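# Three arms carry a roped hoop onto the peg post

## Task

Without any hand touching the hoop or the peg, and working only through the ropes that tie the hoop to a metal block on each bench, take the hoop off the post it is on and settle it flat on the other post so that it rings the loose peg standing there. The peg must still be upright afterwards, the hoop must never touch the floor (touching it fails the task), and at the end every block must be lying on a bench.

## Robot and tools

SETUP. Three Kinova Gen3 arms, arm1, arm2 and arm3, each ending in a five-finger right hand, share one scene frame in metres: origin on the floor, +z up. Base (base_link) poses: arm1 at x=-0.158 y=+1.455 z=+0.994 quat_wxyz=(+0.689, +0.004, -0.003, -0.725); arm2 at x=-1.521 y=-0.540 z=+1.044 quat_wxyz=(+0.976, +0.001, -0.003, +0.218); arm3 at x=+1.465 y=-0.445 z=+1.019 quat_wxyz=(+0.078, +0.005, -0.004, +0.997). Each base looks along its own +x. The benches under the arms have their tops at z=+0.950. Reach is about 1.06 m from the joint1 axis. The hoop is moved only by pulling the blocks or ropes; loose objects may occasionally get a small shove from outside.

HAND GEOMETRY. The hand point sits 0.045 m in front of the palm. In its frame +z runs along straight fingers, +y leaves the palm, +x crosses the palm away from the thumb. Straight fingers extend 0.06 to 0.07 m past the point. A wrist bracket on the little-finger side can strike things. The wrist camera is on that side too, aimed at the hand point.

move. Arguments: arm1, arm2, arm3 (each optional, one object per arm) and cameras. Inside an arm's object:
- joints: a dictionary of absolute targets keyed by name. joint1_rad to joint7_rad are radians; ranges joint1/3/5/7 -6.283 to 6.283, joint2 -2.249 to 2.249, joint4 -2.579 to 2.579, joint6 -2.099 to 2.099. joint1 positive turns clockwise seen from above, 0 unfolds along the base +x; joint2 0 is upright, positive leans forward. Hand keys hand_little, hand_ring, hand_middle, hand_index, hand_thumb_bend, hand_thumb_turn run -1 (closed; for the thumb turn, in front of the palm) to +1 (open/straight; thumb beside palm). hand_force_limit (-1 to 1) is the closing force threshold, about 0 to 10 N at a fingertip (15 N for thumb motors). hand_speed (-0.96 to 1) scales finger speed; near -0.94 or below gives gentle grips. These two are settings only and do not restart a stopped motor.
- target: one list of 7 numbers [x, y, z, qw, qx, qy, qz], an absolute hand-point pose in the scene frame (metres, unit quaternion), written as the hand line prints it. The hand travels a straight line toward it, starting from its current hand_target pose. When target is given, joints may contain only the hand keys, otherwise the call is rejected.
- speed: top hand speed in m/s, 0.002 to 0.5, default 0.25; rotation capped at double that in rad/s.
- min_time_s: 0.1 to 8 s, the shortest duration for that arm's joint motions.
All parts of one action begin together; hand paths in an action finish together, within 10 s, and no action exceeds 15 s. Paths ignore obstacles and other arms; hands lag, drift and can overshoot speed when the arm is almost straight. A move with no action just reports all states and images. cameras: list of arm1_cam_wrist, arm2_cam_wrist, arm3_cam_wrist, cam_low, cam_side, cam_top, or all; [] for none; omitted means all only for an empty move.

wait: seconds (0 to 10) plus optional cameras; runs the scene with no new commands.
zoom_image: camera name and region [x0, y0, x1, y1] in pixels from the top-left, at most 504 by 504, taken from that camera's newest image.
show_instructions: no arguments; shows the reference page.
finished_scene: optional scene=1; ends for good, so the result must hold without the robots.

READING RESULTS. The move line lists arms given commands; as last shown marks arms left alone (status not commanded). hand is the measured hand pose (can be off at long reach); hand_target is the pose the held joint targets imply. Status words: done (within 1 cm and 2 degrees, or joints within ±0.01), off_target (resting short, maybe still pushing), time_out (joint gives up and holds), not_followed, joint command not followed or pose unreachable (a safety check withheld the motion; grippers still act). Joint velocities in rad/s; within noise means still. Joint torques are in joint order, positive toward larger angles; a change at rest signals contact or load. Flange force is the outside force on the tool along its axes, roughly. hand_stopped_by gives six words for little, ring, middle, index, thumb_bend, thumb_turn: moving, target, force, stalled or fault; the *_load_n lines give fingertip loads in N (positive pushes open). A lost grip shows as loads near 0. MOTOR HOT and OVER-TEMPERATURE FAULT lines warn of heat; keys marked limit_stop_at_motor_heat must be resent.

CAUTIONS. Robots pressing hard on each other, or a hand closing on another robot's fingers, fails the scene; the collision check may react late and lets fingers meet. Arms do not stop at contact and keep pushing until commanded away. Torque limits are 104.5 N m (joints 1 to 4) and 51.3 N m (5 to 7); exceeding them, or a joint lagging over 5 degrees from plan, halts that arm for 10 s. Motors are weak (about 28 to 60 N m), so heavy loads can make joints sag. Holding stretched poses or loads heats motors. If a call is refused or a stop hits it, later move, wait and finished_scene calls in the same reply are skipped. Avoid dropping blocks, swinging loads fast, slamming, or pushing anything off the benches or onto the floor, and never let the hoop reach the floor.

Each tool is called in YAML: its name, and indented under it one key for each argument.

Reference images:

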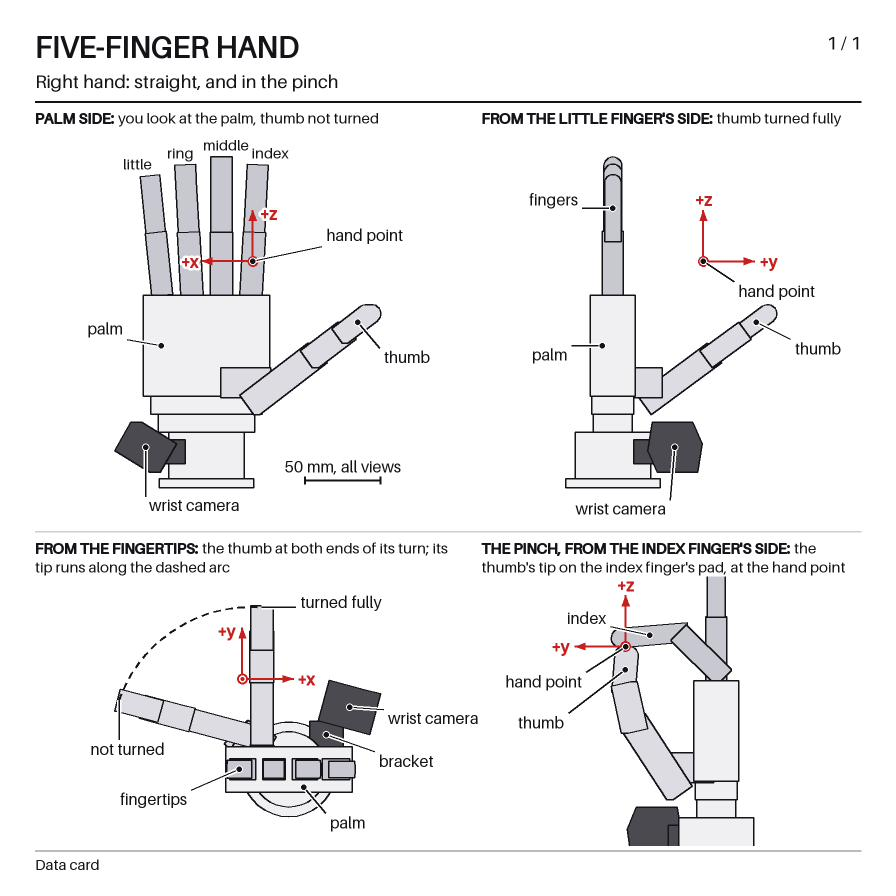

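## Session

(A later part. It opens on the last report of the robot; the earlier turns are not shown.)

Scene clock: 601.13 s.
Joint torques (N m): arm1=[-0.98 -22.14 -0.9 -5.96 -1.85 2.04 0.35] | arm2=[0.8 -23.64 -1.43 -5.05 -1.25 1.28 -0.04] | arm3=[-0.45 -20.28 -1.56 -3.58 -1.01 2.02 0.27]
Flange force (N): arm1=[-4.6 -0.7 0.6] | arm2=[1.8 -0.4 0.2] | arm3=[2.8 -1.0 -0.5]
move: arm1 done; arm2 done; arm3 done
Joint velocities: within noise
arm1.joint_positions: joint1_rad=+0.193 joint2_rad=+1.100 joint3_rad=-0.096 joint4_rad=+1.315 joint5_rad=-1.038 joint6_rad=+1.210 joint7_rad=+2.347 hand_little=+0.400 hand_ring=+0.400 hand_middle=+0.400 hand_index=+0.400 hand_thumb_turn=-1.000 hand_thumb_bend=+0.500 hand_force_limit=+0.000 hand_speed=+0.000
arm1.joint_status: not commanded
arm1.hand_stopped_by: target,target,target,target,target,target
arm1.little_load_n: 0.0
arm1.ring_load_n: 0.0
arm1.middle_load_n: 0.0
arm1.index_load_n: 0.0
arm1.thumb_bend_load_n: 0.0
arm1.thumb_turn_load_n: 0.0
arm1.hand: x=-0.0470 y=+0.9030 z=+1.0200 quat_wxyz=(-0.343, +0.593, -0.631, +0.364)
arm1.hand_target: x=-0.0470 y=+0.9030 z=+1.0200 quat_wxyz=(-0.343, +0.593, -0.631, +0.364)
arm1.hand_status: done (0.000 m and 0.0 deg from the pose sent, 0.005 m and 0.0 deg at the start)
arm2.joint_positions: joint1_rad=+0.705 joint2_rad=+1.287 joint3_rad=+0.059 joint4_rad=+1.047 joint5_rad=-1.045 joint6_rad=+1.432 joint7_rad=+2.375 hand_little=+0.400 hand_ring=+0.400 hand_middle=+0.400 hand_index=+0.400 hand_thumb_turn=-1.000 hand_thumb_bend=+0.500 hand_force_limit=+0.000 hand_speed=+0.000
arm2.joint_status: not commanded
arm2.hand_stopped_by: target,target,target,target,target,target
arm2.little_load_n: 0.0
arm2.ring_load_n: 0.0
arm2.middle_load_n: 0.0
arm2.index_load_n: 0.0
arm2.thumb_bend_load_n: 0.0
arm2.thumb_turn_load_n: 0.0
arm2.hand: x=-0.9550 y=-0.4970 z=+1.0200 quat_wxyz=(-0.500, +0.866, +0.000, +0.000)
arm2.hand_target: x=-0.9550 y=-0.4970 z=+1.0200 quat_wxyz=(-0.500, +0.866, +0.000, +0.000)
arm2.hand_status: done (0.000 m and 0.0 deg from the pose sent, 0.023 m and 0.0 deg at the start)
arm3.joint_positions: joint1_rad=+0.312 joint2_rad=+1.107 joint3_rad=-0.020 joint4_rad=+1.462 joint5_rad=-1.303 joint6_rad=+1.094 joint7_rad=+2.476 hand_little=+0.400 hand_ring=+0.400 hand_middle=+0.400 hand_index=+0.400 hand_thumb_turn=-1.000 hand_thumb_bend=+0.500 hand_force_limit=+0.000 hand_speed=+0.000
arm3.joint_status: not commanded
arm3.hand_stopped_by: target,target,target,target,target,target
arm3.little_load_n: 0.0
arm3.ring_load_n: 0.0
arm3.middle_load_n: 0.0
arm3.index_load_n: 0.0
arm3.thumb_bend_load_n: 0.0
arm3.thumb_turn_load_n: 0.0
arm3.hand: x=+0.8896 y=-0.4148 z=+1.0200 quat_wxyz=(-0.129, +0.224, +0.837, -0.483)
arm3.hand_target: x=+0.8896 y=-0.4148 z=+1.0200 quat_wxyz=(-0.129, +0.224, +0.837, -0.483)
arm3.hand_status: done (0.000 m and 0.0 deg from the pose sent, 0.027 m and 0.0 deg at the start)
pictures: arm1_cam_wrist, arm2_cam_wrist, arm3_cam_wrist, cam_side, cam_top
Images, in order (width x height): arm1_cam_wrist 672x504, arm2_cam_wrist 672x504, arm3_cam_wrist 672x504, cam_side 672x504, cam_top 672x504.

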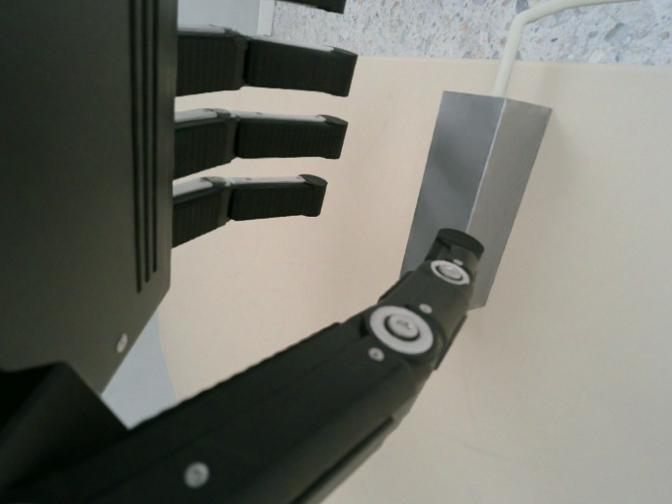

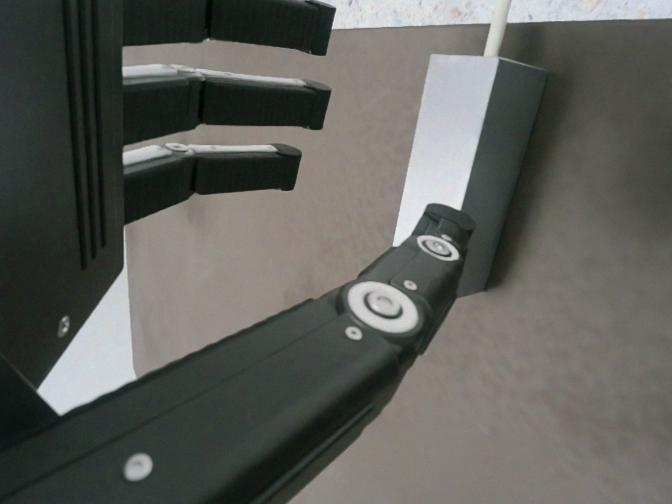

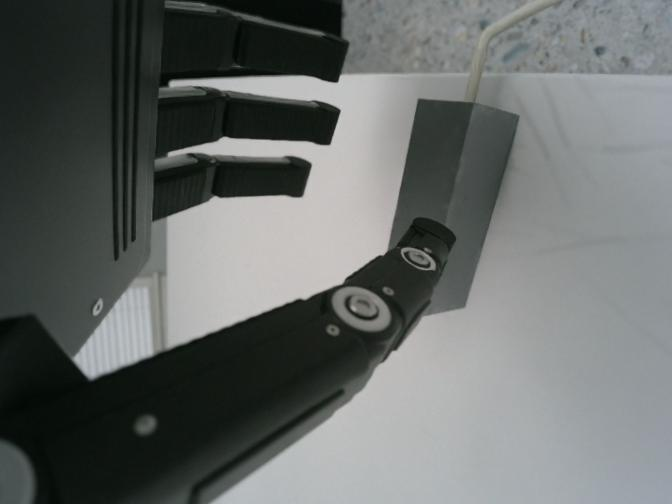

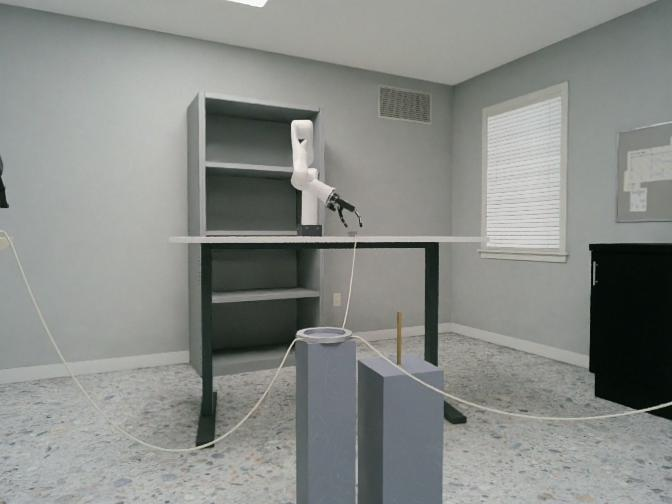

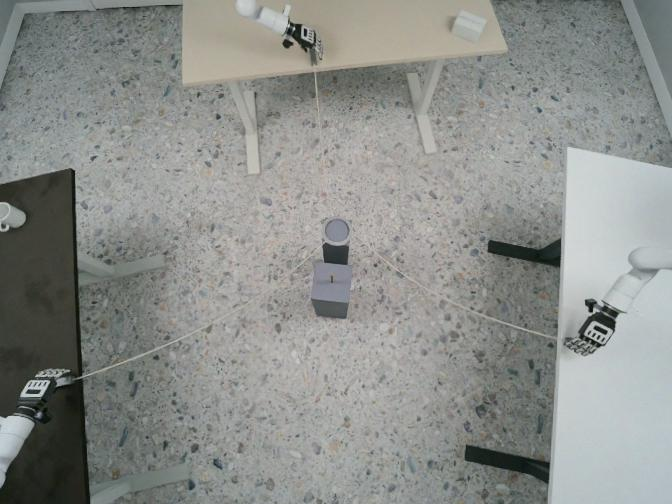

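move:
  arm1: {"target": [-0.0517, 0.9059, 1.015, -0.3759, 0.6511, -0.5710, 0.3297], "speed": 0.12}
  arm2: {"target": [-0.951, -0.5104, 1.015, -0.4957, 0.8586, 0.1130, -0.0653], "speed": 0.12}
  arm3: {"target": [0.9016, -0.4144, 1.015, -0.0739, 0.1280, 0.8565, -0.4945], "speed": 0.12}
  cameras: ["arm1_cam_wrist", "arm2_cam_wrist", "arm3_cam_wrist", "cam_top", "cam_side", "cam_low"]

zoom_image:
  camera: "cam_top"
  region: [40, 350, 90, 400]

zoom_image:
  camera: "cam_top"
  region: [555, 310, 605, 360]

zoom_image:
  camera: "cam_side"
  region: [320, 190, 380, 250]

zoom_image:
  camera: "cam_low"
  region: [280, 130, 340, 190]

Scene clock: 748.10 s.
Joint torques (N m): arm1=[-0.96 -23.2 -0.69 -6.31 -1.97 1.96 0.39] | arm2=[0.76 -25.03 -1.36 -5.85 -1.39 1.15 -0.02] | arm3=[-0.42 -21.27 -1.34 -3.91 -1.2 1.92 0.28]
Flange force (N): arm1=[-4.9 -1.4 1.4] | arm2=[2.4 0.1 -0.5] | arm3=[3.0 -0.5 -0.9]
move: arm1 done; arm2 done; arm3 done
Joint velocities: within noise
arm1.joint_positions: joint1_rad=+0.160 joint2_rad=+1.185 joint3_rad=-0.078 joint4_rad=+1.104 joint5_rad=-0.915 joint6_rad=+1.398 joint7_rad=+2.304 hand_little=+0.400 hand_ring=+0.400 hand_middle=+0.400 hand_index=+0.400 hand_thumb_turn=-1.000 hand_thumb_bend=+0.500 hand_force_limit=+0.000 hand_speed=+0.000
arm1.joint_status: not commanded
arm1.hand_stopped_by: target,target,target,target,target,target
arm1.little_load_n: 0.0
arm1.ring_load_n: 0.0
arm1.middle_load_n: 0.0
arm1.index_load_n: 0.0
arm1.thumb_bend_load_n: 0.0
arm1.thumb_turn_load_n: 0.0
arm1.hand: x=-0.0517 y=+0.9059 z=+1.0150 quat_wxyz=(-0.376, +0.651, -0.571, +0.330)
arm1.hand_target: x=-0.0517 y=+0.9059 z=+1.0150 quat_wxyz=(-0.376, +0.651, -0.571, +0.330)
arm1.hand_status: done (0.000 m and 0.0 deg from the pose sent, 0.007 m and 11.0 deg at the start)
arm2.joint_positions: joint1_rad=+0.678 joint2_rad=+1.463 joint3_rad=+0.076 joint4_rad=+0.608 joint5_rad=-0.927 joint6_rad=+1.732 joint7_rad=+2.276 hand_little=+0.400 hand_ring=+0.400 hand_middle=+0.400 hand_index=+0.400 hand_thumb_turn=-1.000 hand_thumb_bend=+0.500 hand_force_limit=+0.000 hand_speed=+0.000
arm2.joint_status: not commanded
arm2.hand_stopped_by: target,target,target,target,target,target
arm2.little_load_n: 0.0
arm2.ring_load_n: 0.0
arm2.middle_load_n: 0.0
arm2.index_load_n: 0.0
arm2.thumb_bend_load_n: 0.0
arm2.thumb_turn_load_n: 0.0
arm2.hand: x=-0.9510 y=-0.5104 z=+1.0150 quat_wxyz=(-0.496, +0.859, +0.113, -0.065)
arm2.hand_target: x=-0.9510 y=-0.5104 z=+1.0150 quat_wxyz=(-0.496, +0.859, +0.113, -0.065)
arm2.hand_status: done (0.000 m and 0.0 deg from the pose sent, 0.015 m and 15.0 deg at the start)
arm3.joint_positions: joint1_rad=+0.288 joint2_rad=+1.183 joint3_rad=+0.012 joint4_rad=+1.261 joint5_rad=-1.121 joint6_rad=+1.282 joint7_rad=+2.409 hand_little=+0.400 hand_ring=+0.400 hand_middle=+0.400 hand_index=+0.400 hand_thumb_turn=-1.000 hand_thumb_bend=+0.500 hand_force_limit=+0.000 hand_speed=+0.000
arm3.joint_status: not commanded
arm3.hand_stopped_by: target,target,target,target,target,target
arm3.little_load_n: 0.0
arm3.ring_load_n: 0.0
arm3.middle_load_n: 0.0
arm3.index_load_n: -0.5
arm3.thumb_bend_load_n: 0.0
arm3.thumb_turn_load_n: 0.0
arm3.hand: x=+0.9016 y=-0.4144 z=+1.0150 quat_wxyz=(-0.074, +0.128, +0.857, -0.494)
arm3.hand_target: x=+0.9016 y=-0.4144 z=+1.0150 quat_wxyz=(-0.074, +0.128, +0.857, -0.494)
arm3.hand_status: done (0.000 m and 0.0 deg from the pose sent, 0.013 m and 13.0 deg at the start)
pictures: arm1_cam_wrist, arm2_cam_wrist, arm3_cam_wrist, cam_low, cam_side, cam_top
Images, in order (width x height): arm1_cam_wrist 672x504, arm2_cam_wrist 672x504, arm3_cam_wrist 672x504, cam_low 672x504, cam_side 672x504, cam_top 672x504.

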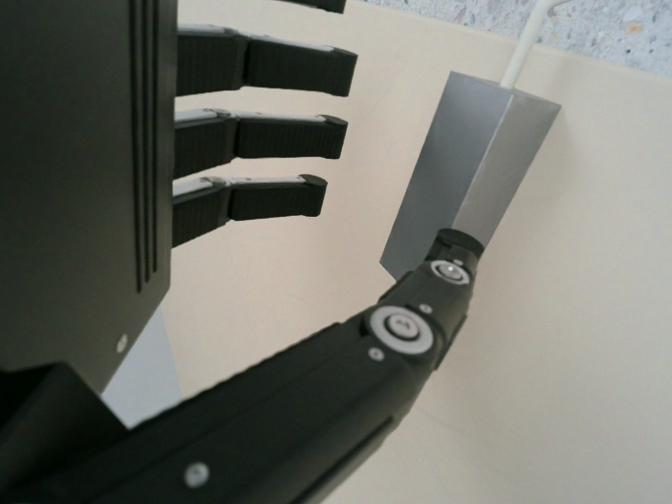

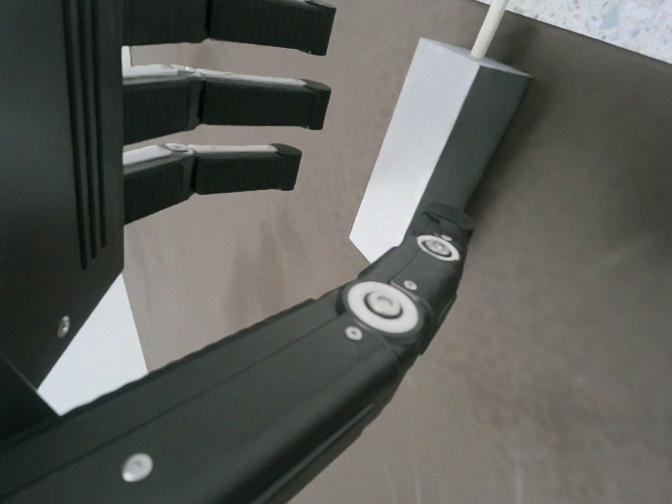

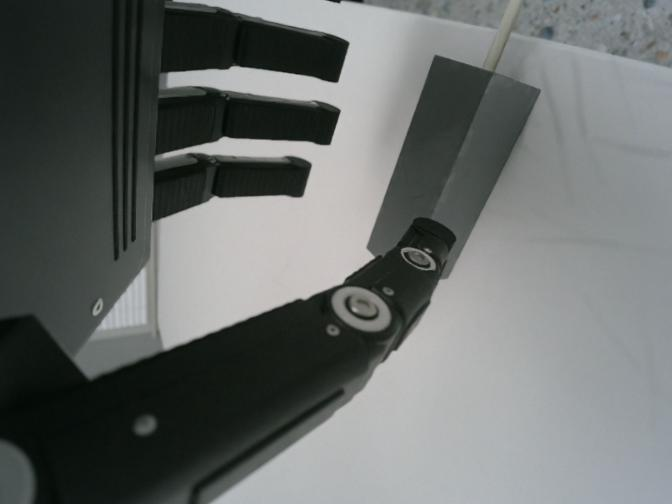

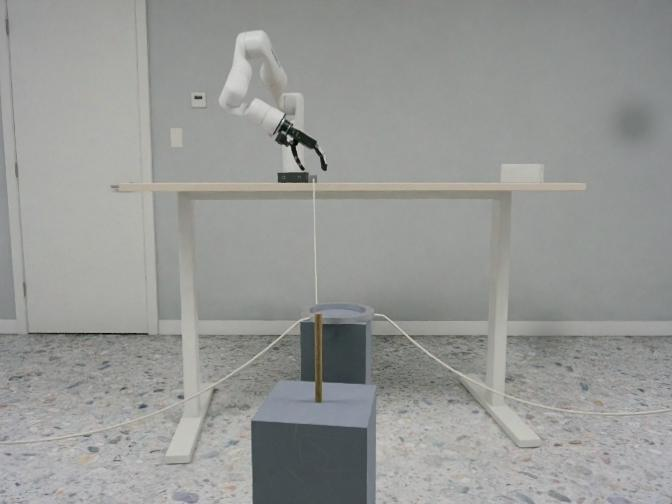

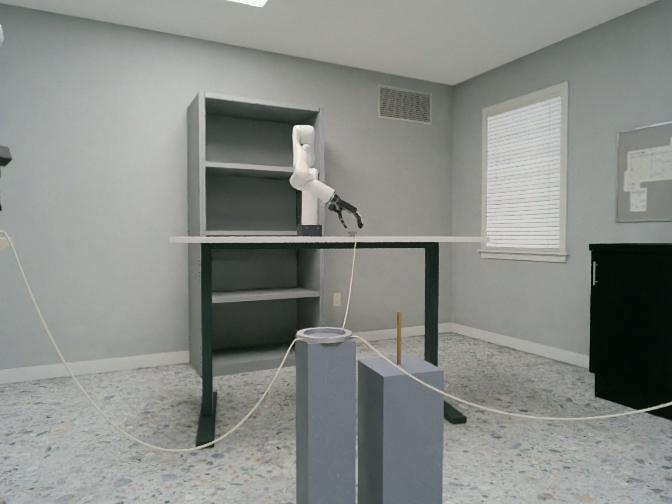

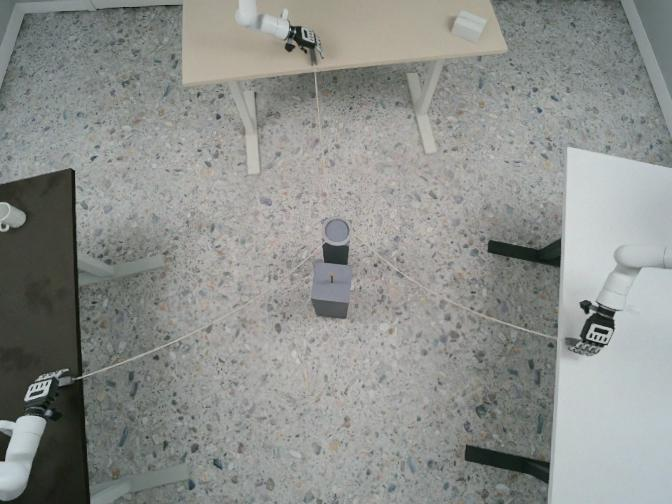

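Scaled by 10.080 from the camera's image (finer frame: 960x720).

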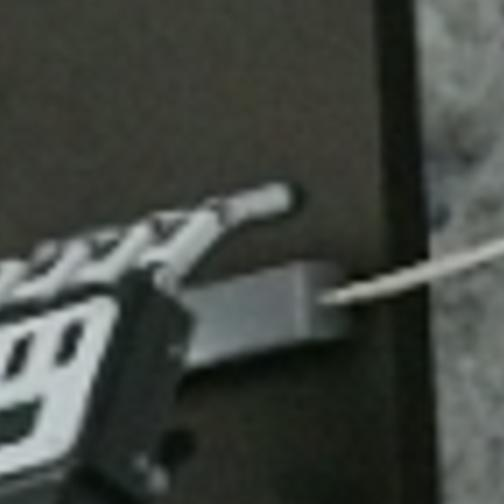

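Scaled by 10.080 from the camera's image (finer frame: 960x720).

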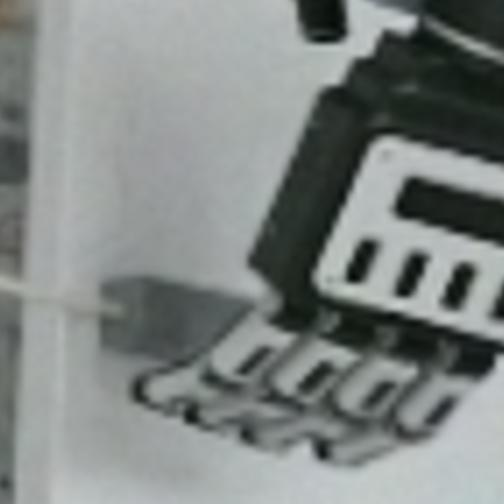

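Scaled by 8.400 from the camera's image (finer frame: 960x720).

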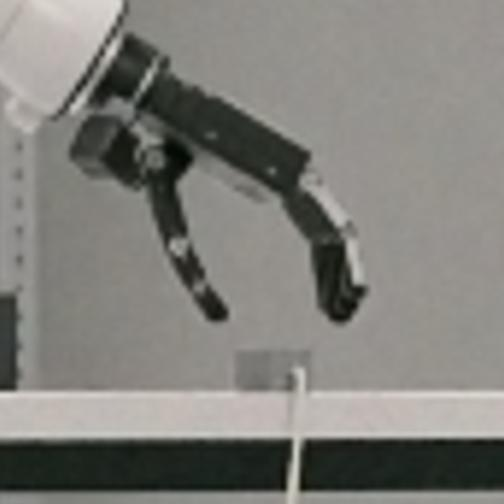

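Scaled by 8.400 from the camera's image (finer frame: 960x720).

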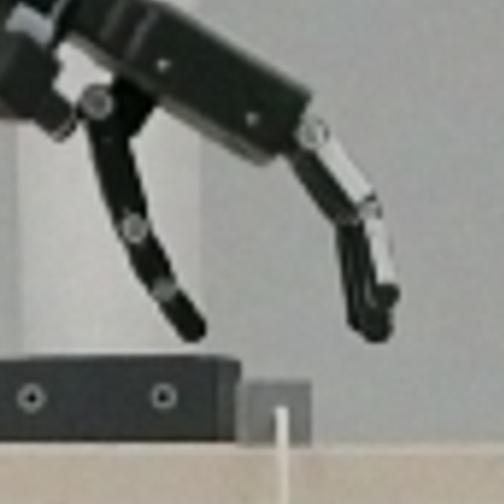

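move:
  arm1: {"target": [-0.0477, 0.9064, 0.977, -0.3759, 0.6511, -0.5710, 0.3297], "speed": 0.05}
  arm2: {"target": [-0.952, -0.5065, 0.977, -0.4957, 0.8586, 0.1130, -0.0653], "speed": 0.05}
  arm3: {"target": [0.9004, -0.4182, 0.977, -0.0739, 0.1280, 0.8565, -0.4945], "speed": 0.05}
  cameras: ["arm1_cam_wrist", "arm2_cam_wrist", "arm3_cam_wrist", "cam_top", "cam_side", "cam_low"]

zoom_image:
  camera: "cam_low"
  region: [280, 130, 340, 190]

zoom_image:
  camera: "cam_side"
  region: [320, 190, 380, 250]

Scene clock: 795.60 s.
Joint torques (N m): arm1=[-0.89 -23.22 -0.79 -5.93 -1.98 2.06 0.43] | arm2=[0.76 -25.06 -1.35 -5.76 -1.37 1.16 -0.05] | arm3=[-0.46 -21.37 -1.45 -3.63 -1.11 1.94 0.29]
Flange force (N): arm1=[-4.7 -1.8 1.2] | arm2=[2.5 0.3 -0.4] | arm3=[3.0 -0.5 -1.0]
move: arm1 done; arm2 done; arm3 done
Joint velocities: within noise
arm1.joint_positions: joint1_rad=+0.155 joint2_rad=+1.252 joint3_rad=-0.081 joint4_rad=+1.089 joint5_rad=-0.919 joint6_rad=+1.364 joint7_rad=+2.343 hand_little=+0.400 hand_ring=+0.400 hand_middle=+0.400 hand_index=+0.400 hand_thumb_turn=-1.000 hand_thumb_bend=+0.500 hand_force_limit=+0.000 hand_speed=+0.000
arm1.joint_status: not commanded
arm1.hand_stopped_by: target,target,target,target,target,target
arm1.little_load_n: 0.0
arm1.ring_load_n: 0.0
arm1.middle_load_n: 0.0
arm1.index_load_n: 0.5
arm1.thumb_bend_load_n: 0.0
arm1.thumb_turn_load_n: 0.0
arm1.hand: x=-0.0477 y=+0.9064 z=+0.9770 quat_wxyz=(-0.376, +0.651, -0.571, +0.330)
arm1.hand_target: x=-0.0477 y=+0.9064 z=+0.9770 quat_wxyz=(-0.376, +0.651, -0.571, +0.330)
arm1.hand_status: done (0.000 m and 0.0 deg from the pose sent, 0.038 m and 0.0 deg at the start)
arm2.joint_positions: joint1_rad=+0.675 joint2_rad=+1.534 joint3_rad=+0.075 joint4_rad=+0.565 joint5_rad=-0.929 joint6_rad=+1.709 joint7_rad=+2.294 hand_little=+0.400 hand_ring=+0.400 hand_middle=+0.400 hand_index=+0.400 hand_thumb_turn=-1.000 hand_thumb_bend=+0.500 hand_force_limit=+0.000 hand_speed=+0.000
arm2.joint_status: not commanded
arm2.hand_stopped_by: target,target,target,target,target,target
arm2.little_load_n: 0.0
arm2.ring_load_n: 0.0
arm2.middle_load_n: 0.0
arm2.index_load_n: 0.0
arm2.thumb_bend_load_n: 0.0
arm2.thumb_turn_load_n: 0.0
arm2.hand: x=-0.9520 y=-0.5065 z=+0.9770 quat_wxyz=(-0.496, +0.859, +0.113, -0.065)
arm2.hand_target: x=-0.9520 y=-0.5065 z=+0.9770 quat_wxyz=(-0.496, +0.859, +0.113, -0.065)
arm2.hand_status: done (0.000 m and 0.0 deg from the pose sent, 0.038 m and 0.0 deg at the start)
arm3.joint_positions: joint1_rad=+0.285 joint2_rad=+1.255 joint3_rad=+0.004 joint4_rad=+1.236 joint5_rad=-1.134 joint6_rad=+1.253 joint7_rad=+2.449 hand_little=+0.400 hand_ring=+0.400 hand_middle=+0.400 hand_index=+0.400 hand_thumb_turn=-1.000 hand_thumb_bend=+0.500 hand_force_limit=+0.000 hand_speed=+0.000
arm3.joint_status: not commanded
arm3.hand_stopped_by: target,target,target,target,target,target
arm3.little_load_n: 0.0
arm3.ring_load_n: 0.0
arm3.middle_load_n: 0.0
arm3.index_load_n: 0.0
arm3.thumb_bend_load_n: 0.0
arm3.thumb_turn_load_n: 0.0
arm3.hand: x=+0.9004 y=-0.4182 z=+0.9770 quat_wxyz=(-0.074, +0.128, +0.857, -0.495)
arm3.hand_target: x=+0.9004 y=-0.4182 z=+0.9770 quat_wxyz=(-0.074, +0.128, +0.857, -0.495)
arm3.hand_status: done (0.000 m and 0.0 deg from the pose sent, 0.038 m and 0.0 deg at the start)
pictures: arm1_cam_wrist, arm2_cam_wrist, arm3_cam_wrist, cam_low, cam_side, cam_top
Images, in order (width x height): arm1_cam_wrist 672x504, arm2_cam_wrist 672x504, arm3_cam_wrist 672x504, cam_low 672x504, cam_side 672x504, cam_top 672x504.

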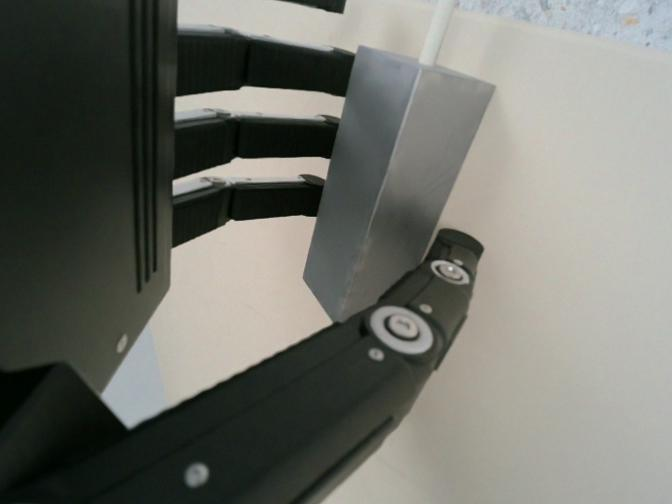

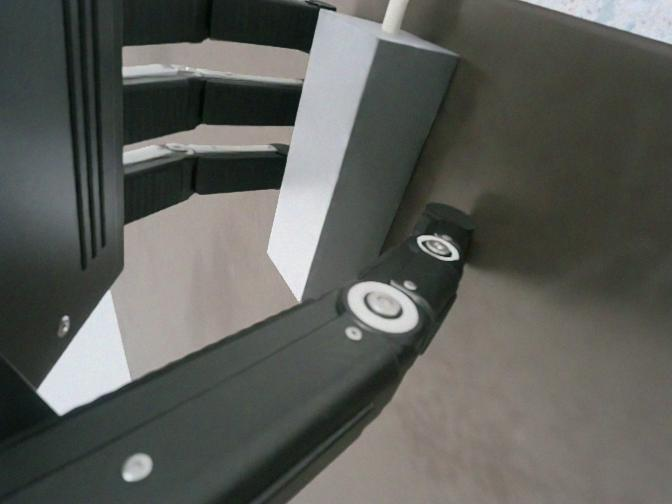

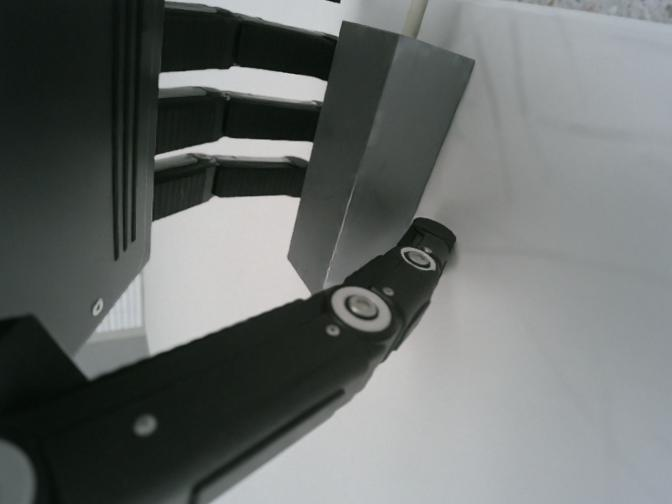

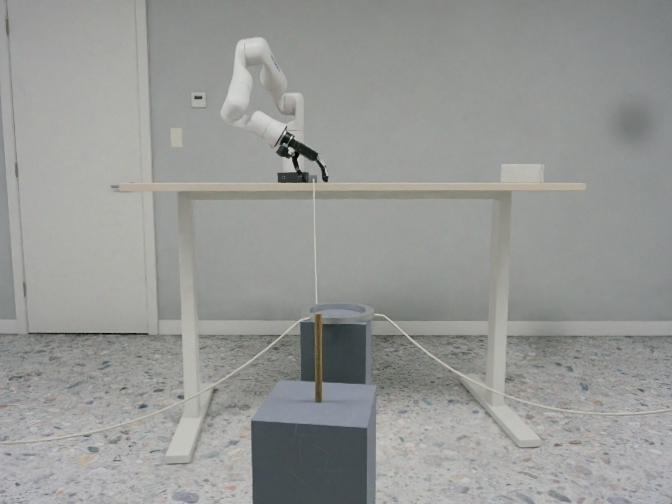

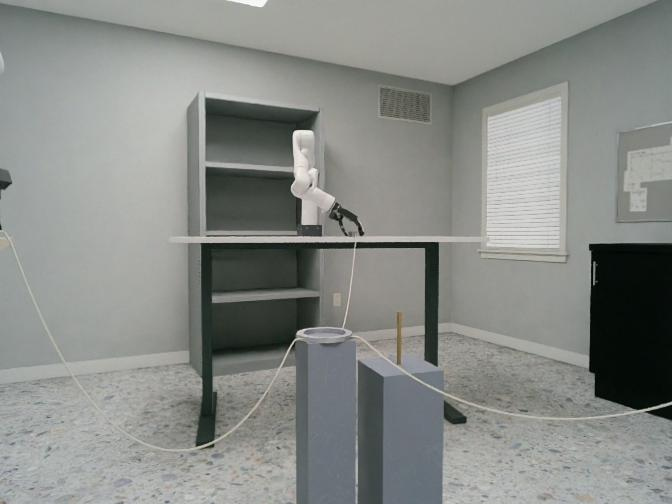

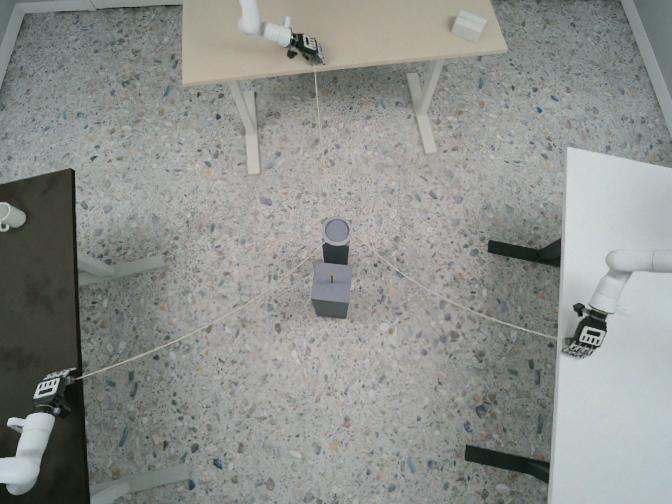

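Scaled by 8.400 from the camera's image (finer frame: 960x720).

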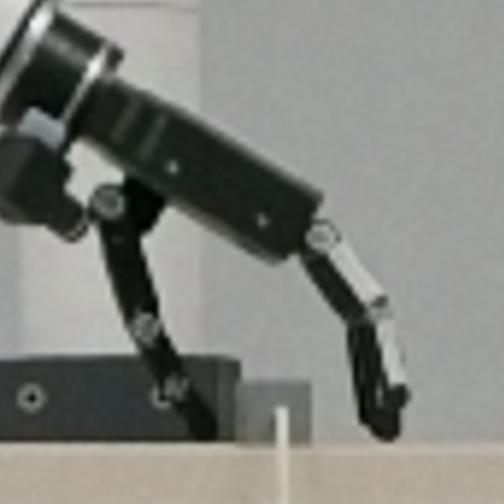

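Scaled by 8.400 from the camera's image (finer frame: 960x720).

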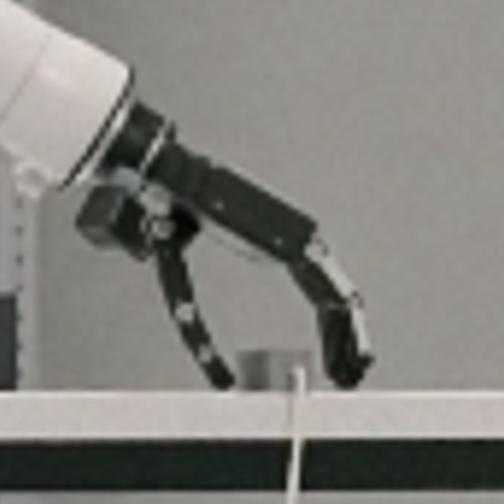

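move:
  arm1: {"joints": {"hand_speed": -0.93, "hand_force_limit": -0.3, "hand_index": -0.3, "hand_middle": -0.3, "hand_ring": -0.3, "hand_little": -0.1, "hand_thumb_bend": -0.2}}
  arm2: {"joints": {"hand_speed": -0.93, "hand_force_limit": -0.3, "hand_index": -0.3, "hand_middle": -0.3, "hand_ring": -0.3, "hand_little": -0.1, "hand_thumb_bend": -0.2}}
  arm3: {"joints": {"hand_speed": -0.93, "hand_force_limit": -0.3, "hand_index": -0.3, "hand_middle": -0.3, "hand_ring": -0.3, "hand_little": -0.1, "hand_thumb_bend": -0.2}}
  cameras: ["arm1_cam_wrist", "arm2_cam_wrist", "arm3_cam_wrist", "cam_side", "cam_low"]

zoom_image:
  camera: "cam_low"
  region: [280, 130, 340, 190]

zoom_image:
  camera: "cam_side"
  region: [320, 190, 380, 250]

Scene clock: 812.17 s.
Joint torques (N m): arm1=[-0.34 -22.12 0.36 -5.94 -1.2 1.29 0.43] | arm2=[0.83 -24.69 -1.28 -5.59 -1.25 1.16 -0.01] | arm3=[-0.6 -19.32 -0.6 -2.58 -0.18 1.5 0.29]
Flange force (N): arm1=[-5.3 -4.5 0.8] | arm2=[3.0 -0.1 -0.7] | arm3=[4.7 -3.2 -2.4]
move: arm1 off_target; arm2 off_target; arm3 off_target
Joint velocities: within noise
arm1.joint_positions: joint1_rad=+0.155 joint2_rad=+1.252 joint3_rad=-0.081 joint4_rad=+1.089 joint5_rad=-0.919 joint6_rad=+1.364 joint7_rad=+2.343 hand_little=-0.100 hand_ring=+0.027 hand_middle=+0.270 hand_index=+0.034 hand_thumb_turn=-1.000 hand_thumb_bend=+0.307 hand_force_limit=-0.300 hand_speed=-0.930
arm1.joint_status: hand_ring off_target (ended at +0.027, target -0.300); hand_middle off_target (ended at +0.270, target -0.300); hand_index off_target (ended at +0.034, target -0.300); hand_thumb_bend off_target (ended at +0.307, target -0.200); the others done
arm1.hand_stopped_by: target,force,force,force,force,target
arm1.little_load_n: 0.5
arm1.ring_load_n: 3.5
arm1.middle_load_n: 2.0
arm1.index_load_n: 6.0
arm1.thumb_bend_load_n: 5.5
arm1.thumb_turn_load_n: 0.0
arm1.hand: x=-0.0477 y=+0.9064 z=+0.9770 quat_wxyz=(-0.376, +0.651, -0.571, +0.330)
arm1.hand_target: x=-0.0477 y=+0.9064 z=+0.9770 quat_wxyz=(-0.376, +0.651, -0.571, +0.330)
arm1.hand_status: not commanded
arm2.joint_positions: joint1_rad=+0.675 joint2_rad=+1.534 joint3_rad=+0.075 joint4_rad=+0.565 joint5_rad=-0.929 joint6_rad=+1.709 joint7_rad=+2.294 hand_little=-0.100 hand_ring=+0.021 hand_middle=+0.041 hand_index=+0.027 hand_thumb_turn=-1.000 hand_thumb_bend=+0.308 hand_force_limit=-0.300 hand_speed=-0.930
arm2.joint_status: hand_ring off_target (ended at +0.021, target -0.300); hand_middle off_target (ended at +0.041, target -0.300); hand_index off_target (ended at +0.027, target -0.300); hand_thumb_bend off_target (ended at +0.308, target -0.200); the others done
arm2.hand_stopped_by: target,force,force,force,force,target
arm2.little_load_n: -0.5
arm2.ring_load_n: 4.0
arm2.middle_load_n: 3.5
arm2.index_load_n: 4.0
arm2.thumb_bend_load_n: 6.0
arm2.thumb_turn_load_n: 2.0
arm2.hand: x=-0.9520 y=-0.5065 z=+0.9770 quat_wxyz=(-0.496, +0.859, +0.113, -0.065)
arm2.hand_target: x=-0.9520 y=-0.5065 z=+0.9770 quat_wxyz=(-0.496, +0.859, +0.113, -0.065)
arm2.hand_status: not commanded
arm3.joint_positions: joint1_rad=+0.285 joint2_rad=+1.255 joint3_rad=+0.004 joint4_rad=+1.236 joint5_rad=-1.134 joint6_rad=+1.253 joint7_rad=+2.449 hand_little=-0.084 hand_ring=+0.021 hand_middle=+0.270 hand_index=+0.027 hand_thumb_turn=-1.000 hand_thumb_bend=+0.307 hand_force_limit=-0.300 hand_speed=-0.930
arm3.joint_status: hand_ring off_target (ended at +0.021, target -0.300); hand_middle off_target (ended at +0.270, target -0.300); hand_index off_target (ended at +0.027, target -0.300); hand_thumb_bend off_target (ended at +0.307, target -0.200); the others done
arm3.hand_stopped_by: force,force,force,force,force,target
arm3.little_load_n: 3.5
arm3.ring_load_n: 2.5
arm3.middle_load_n: 1.0
arm3.index_load_n: 5.0
arm3.thumb_bend_load_n: 6.5
arm3.thumb_turn_load_n: 4.0
arm3.hand: x=+0.9004 y=-0.4182 z=+0.9770 quat_wxyz=(-0.074, +0.128, +0.857, -0.495)
arm3.hand_target: x=+0.9004 y=-0.4182 z=+0.9770 quat_wxyz=(-0.074, +0.128, +0.857, -0.495)
arm3.hand_status: not commanded
pictures: arm1_cam_wrist, arm2_cam_wrist, arm3_cam_wrist, cam_low, cam_side
Images, in order (width x height): arm1_cam_wrist 672x504, arm2_cam_wrist 672x504, arm3_cam_wrist 672x504, cam_low 672x504, cam_side 672x504.

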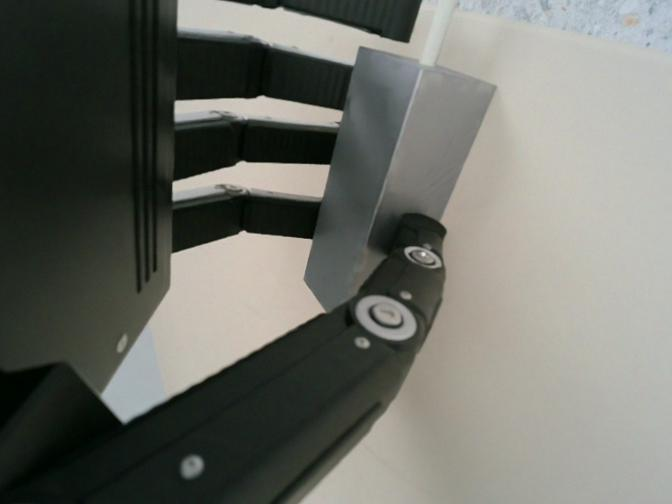

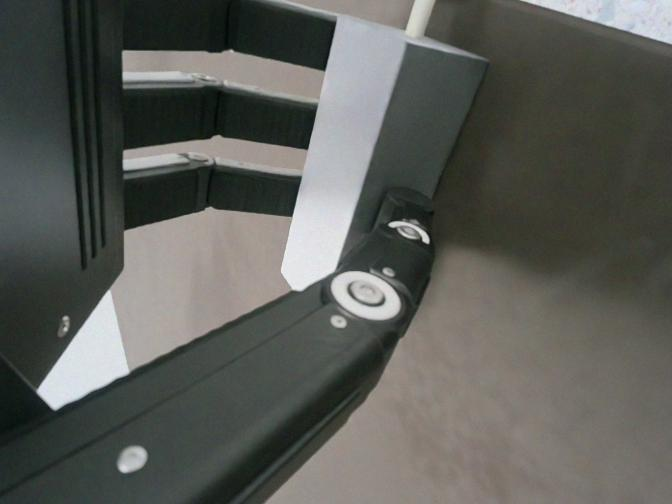

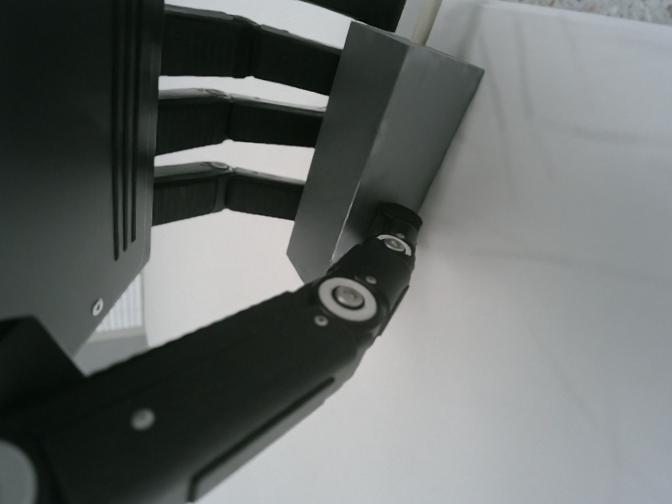

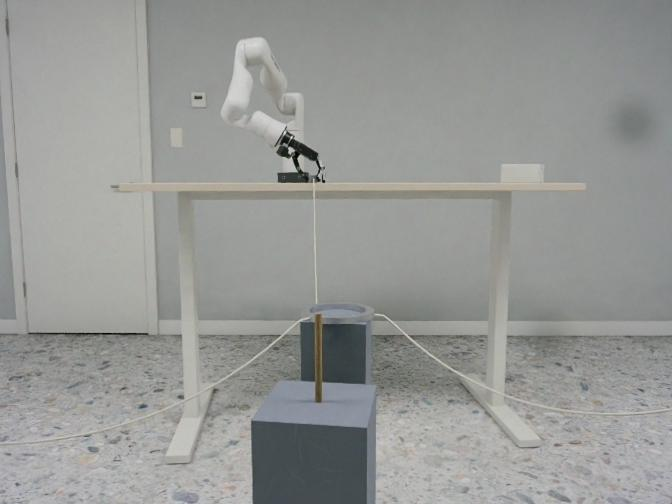

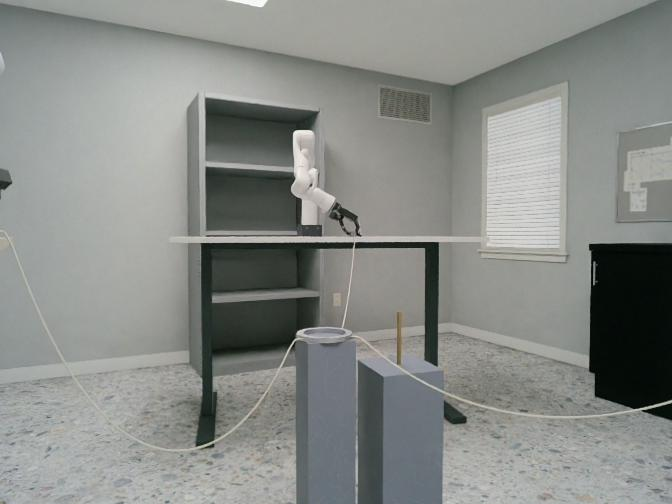

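Scaled by 8.400 from the camera's image (finer frame: 960x720).

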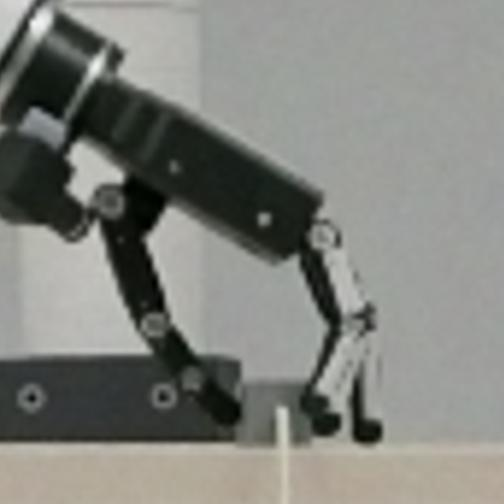

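Scaled by 8.400 from the camera's image (finer frame: 960x720).

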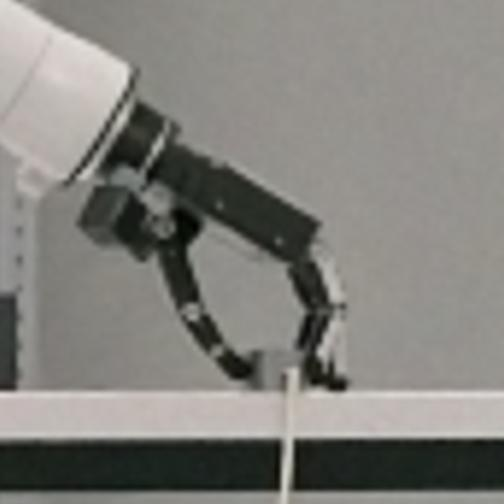

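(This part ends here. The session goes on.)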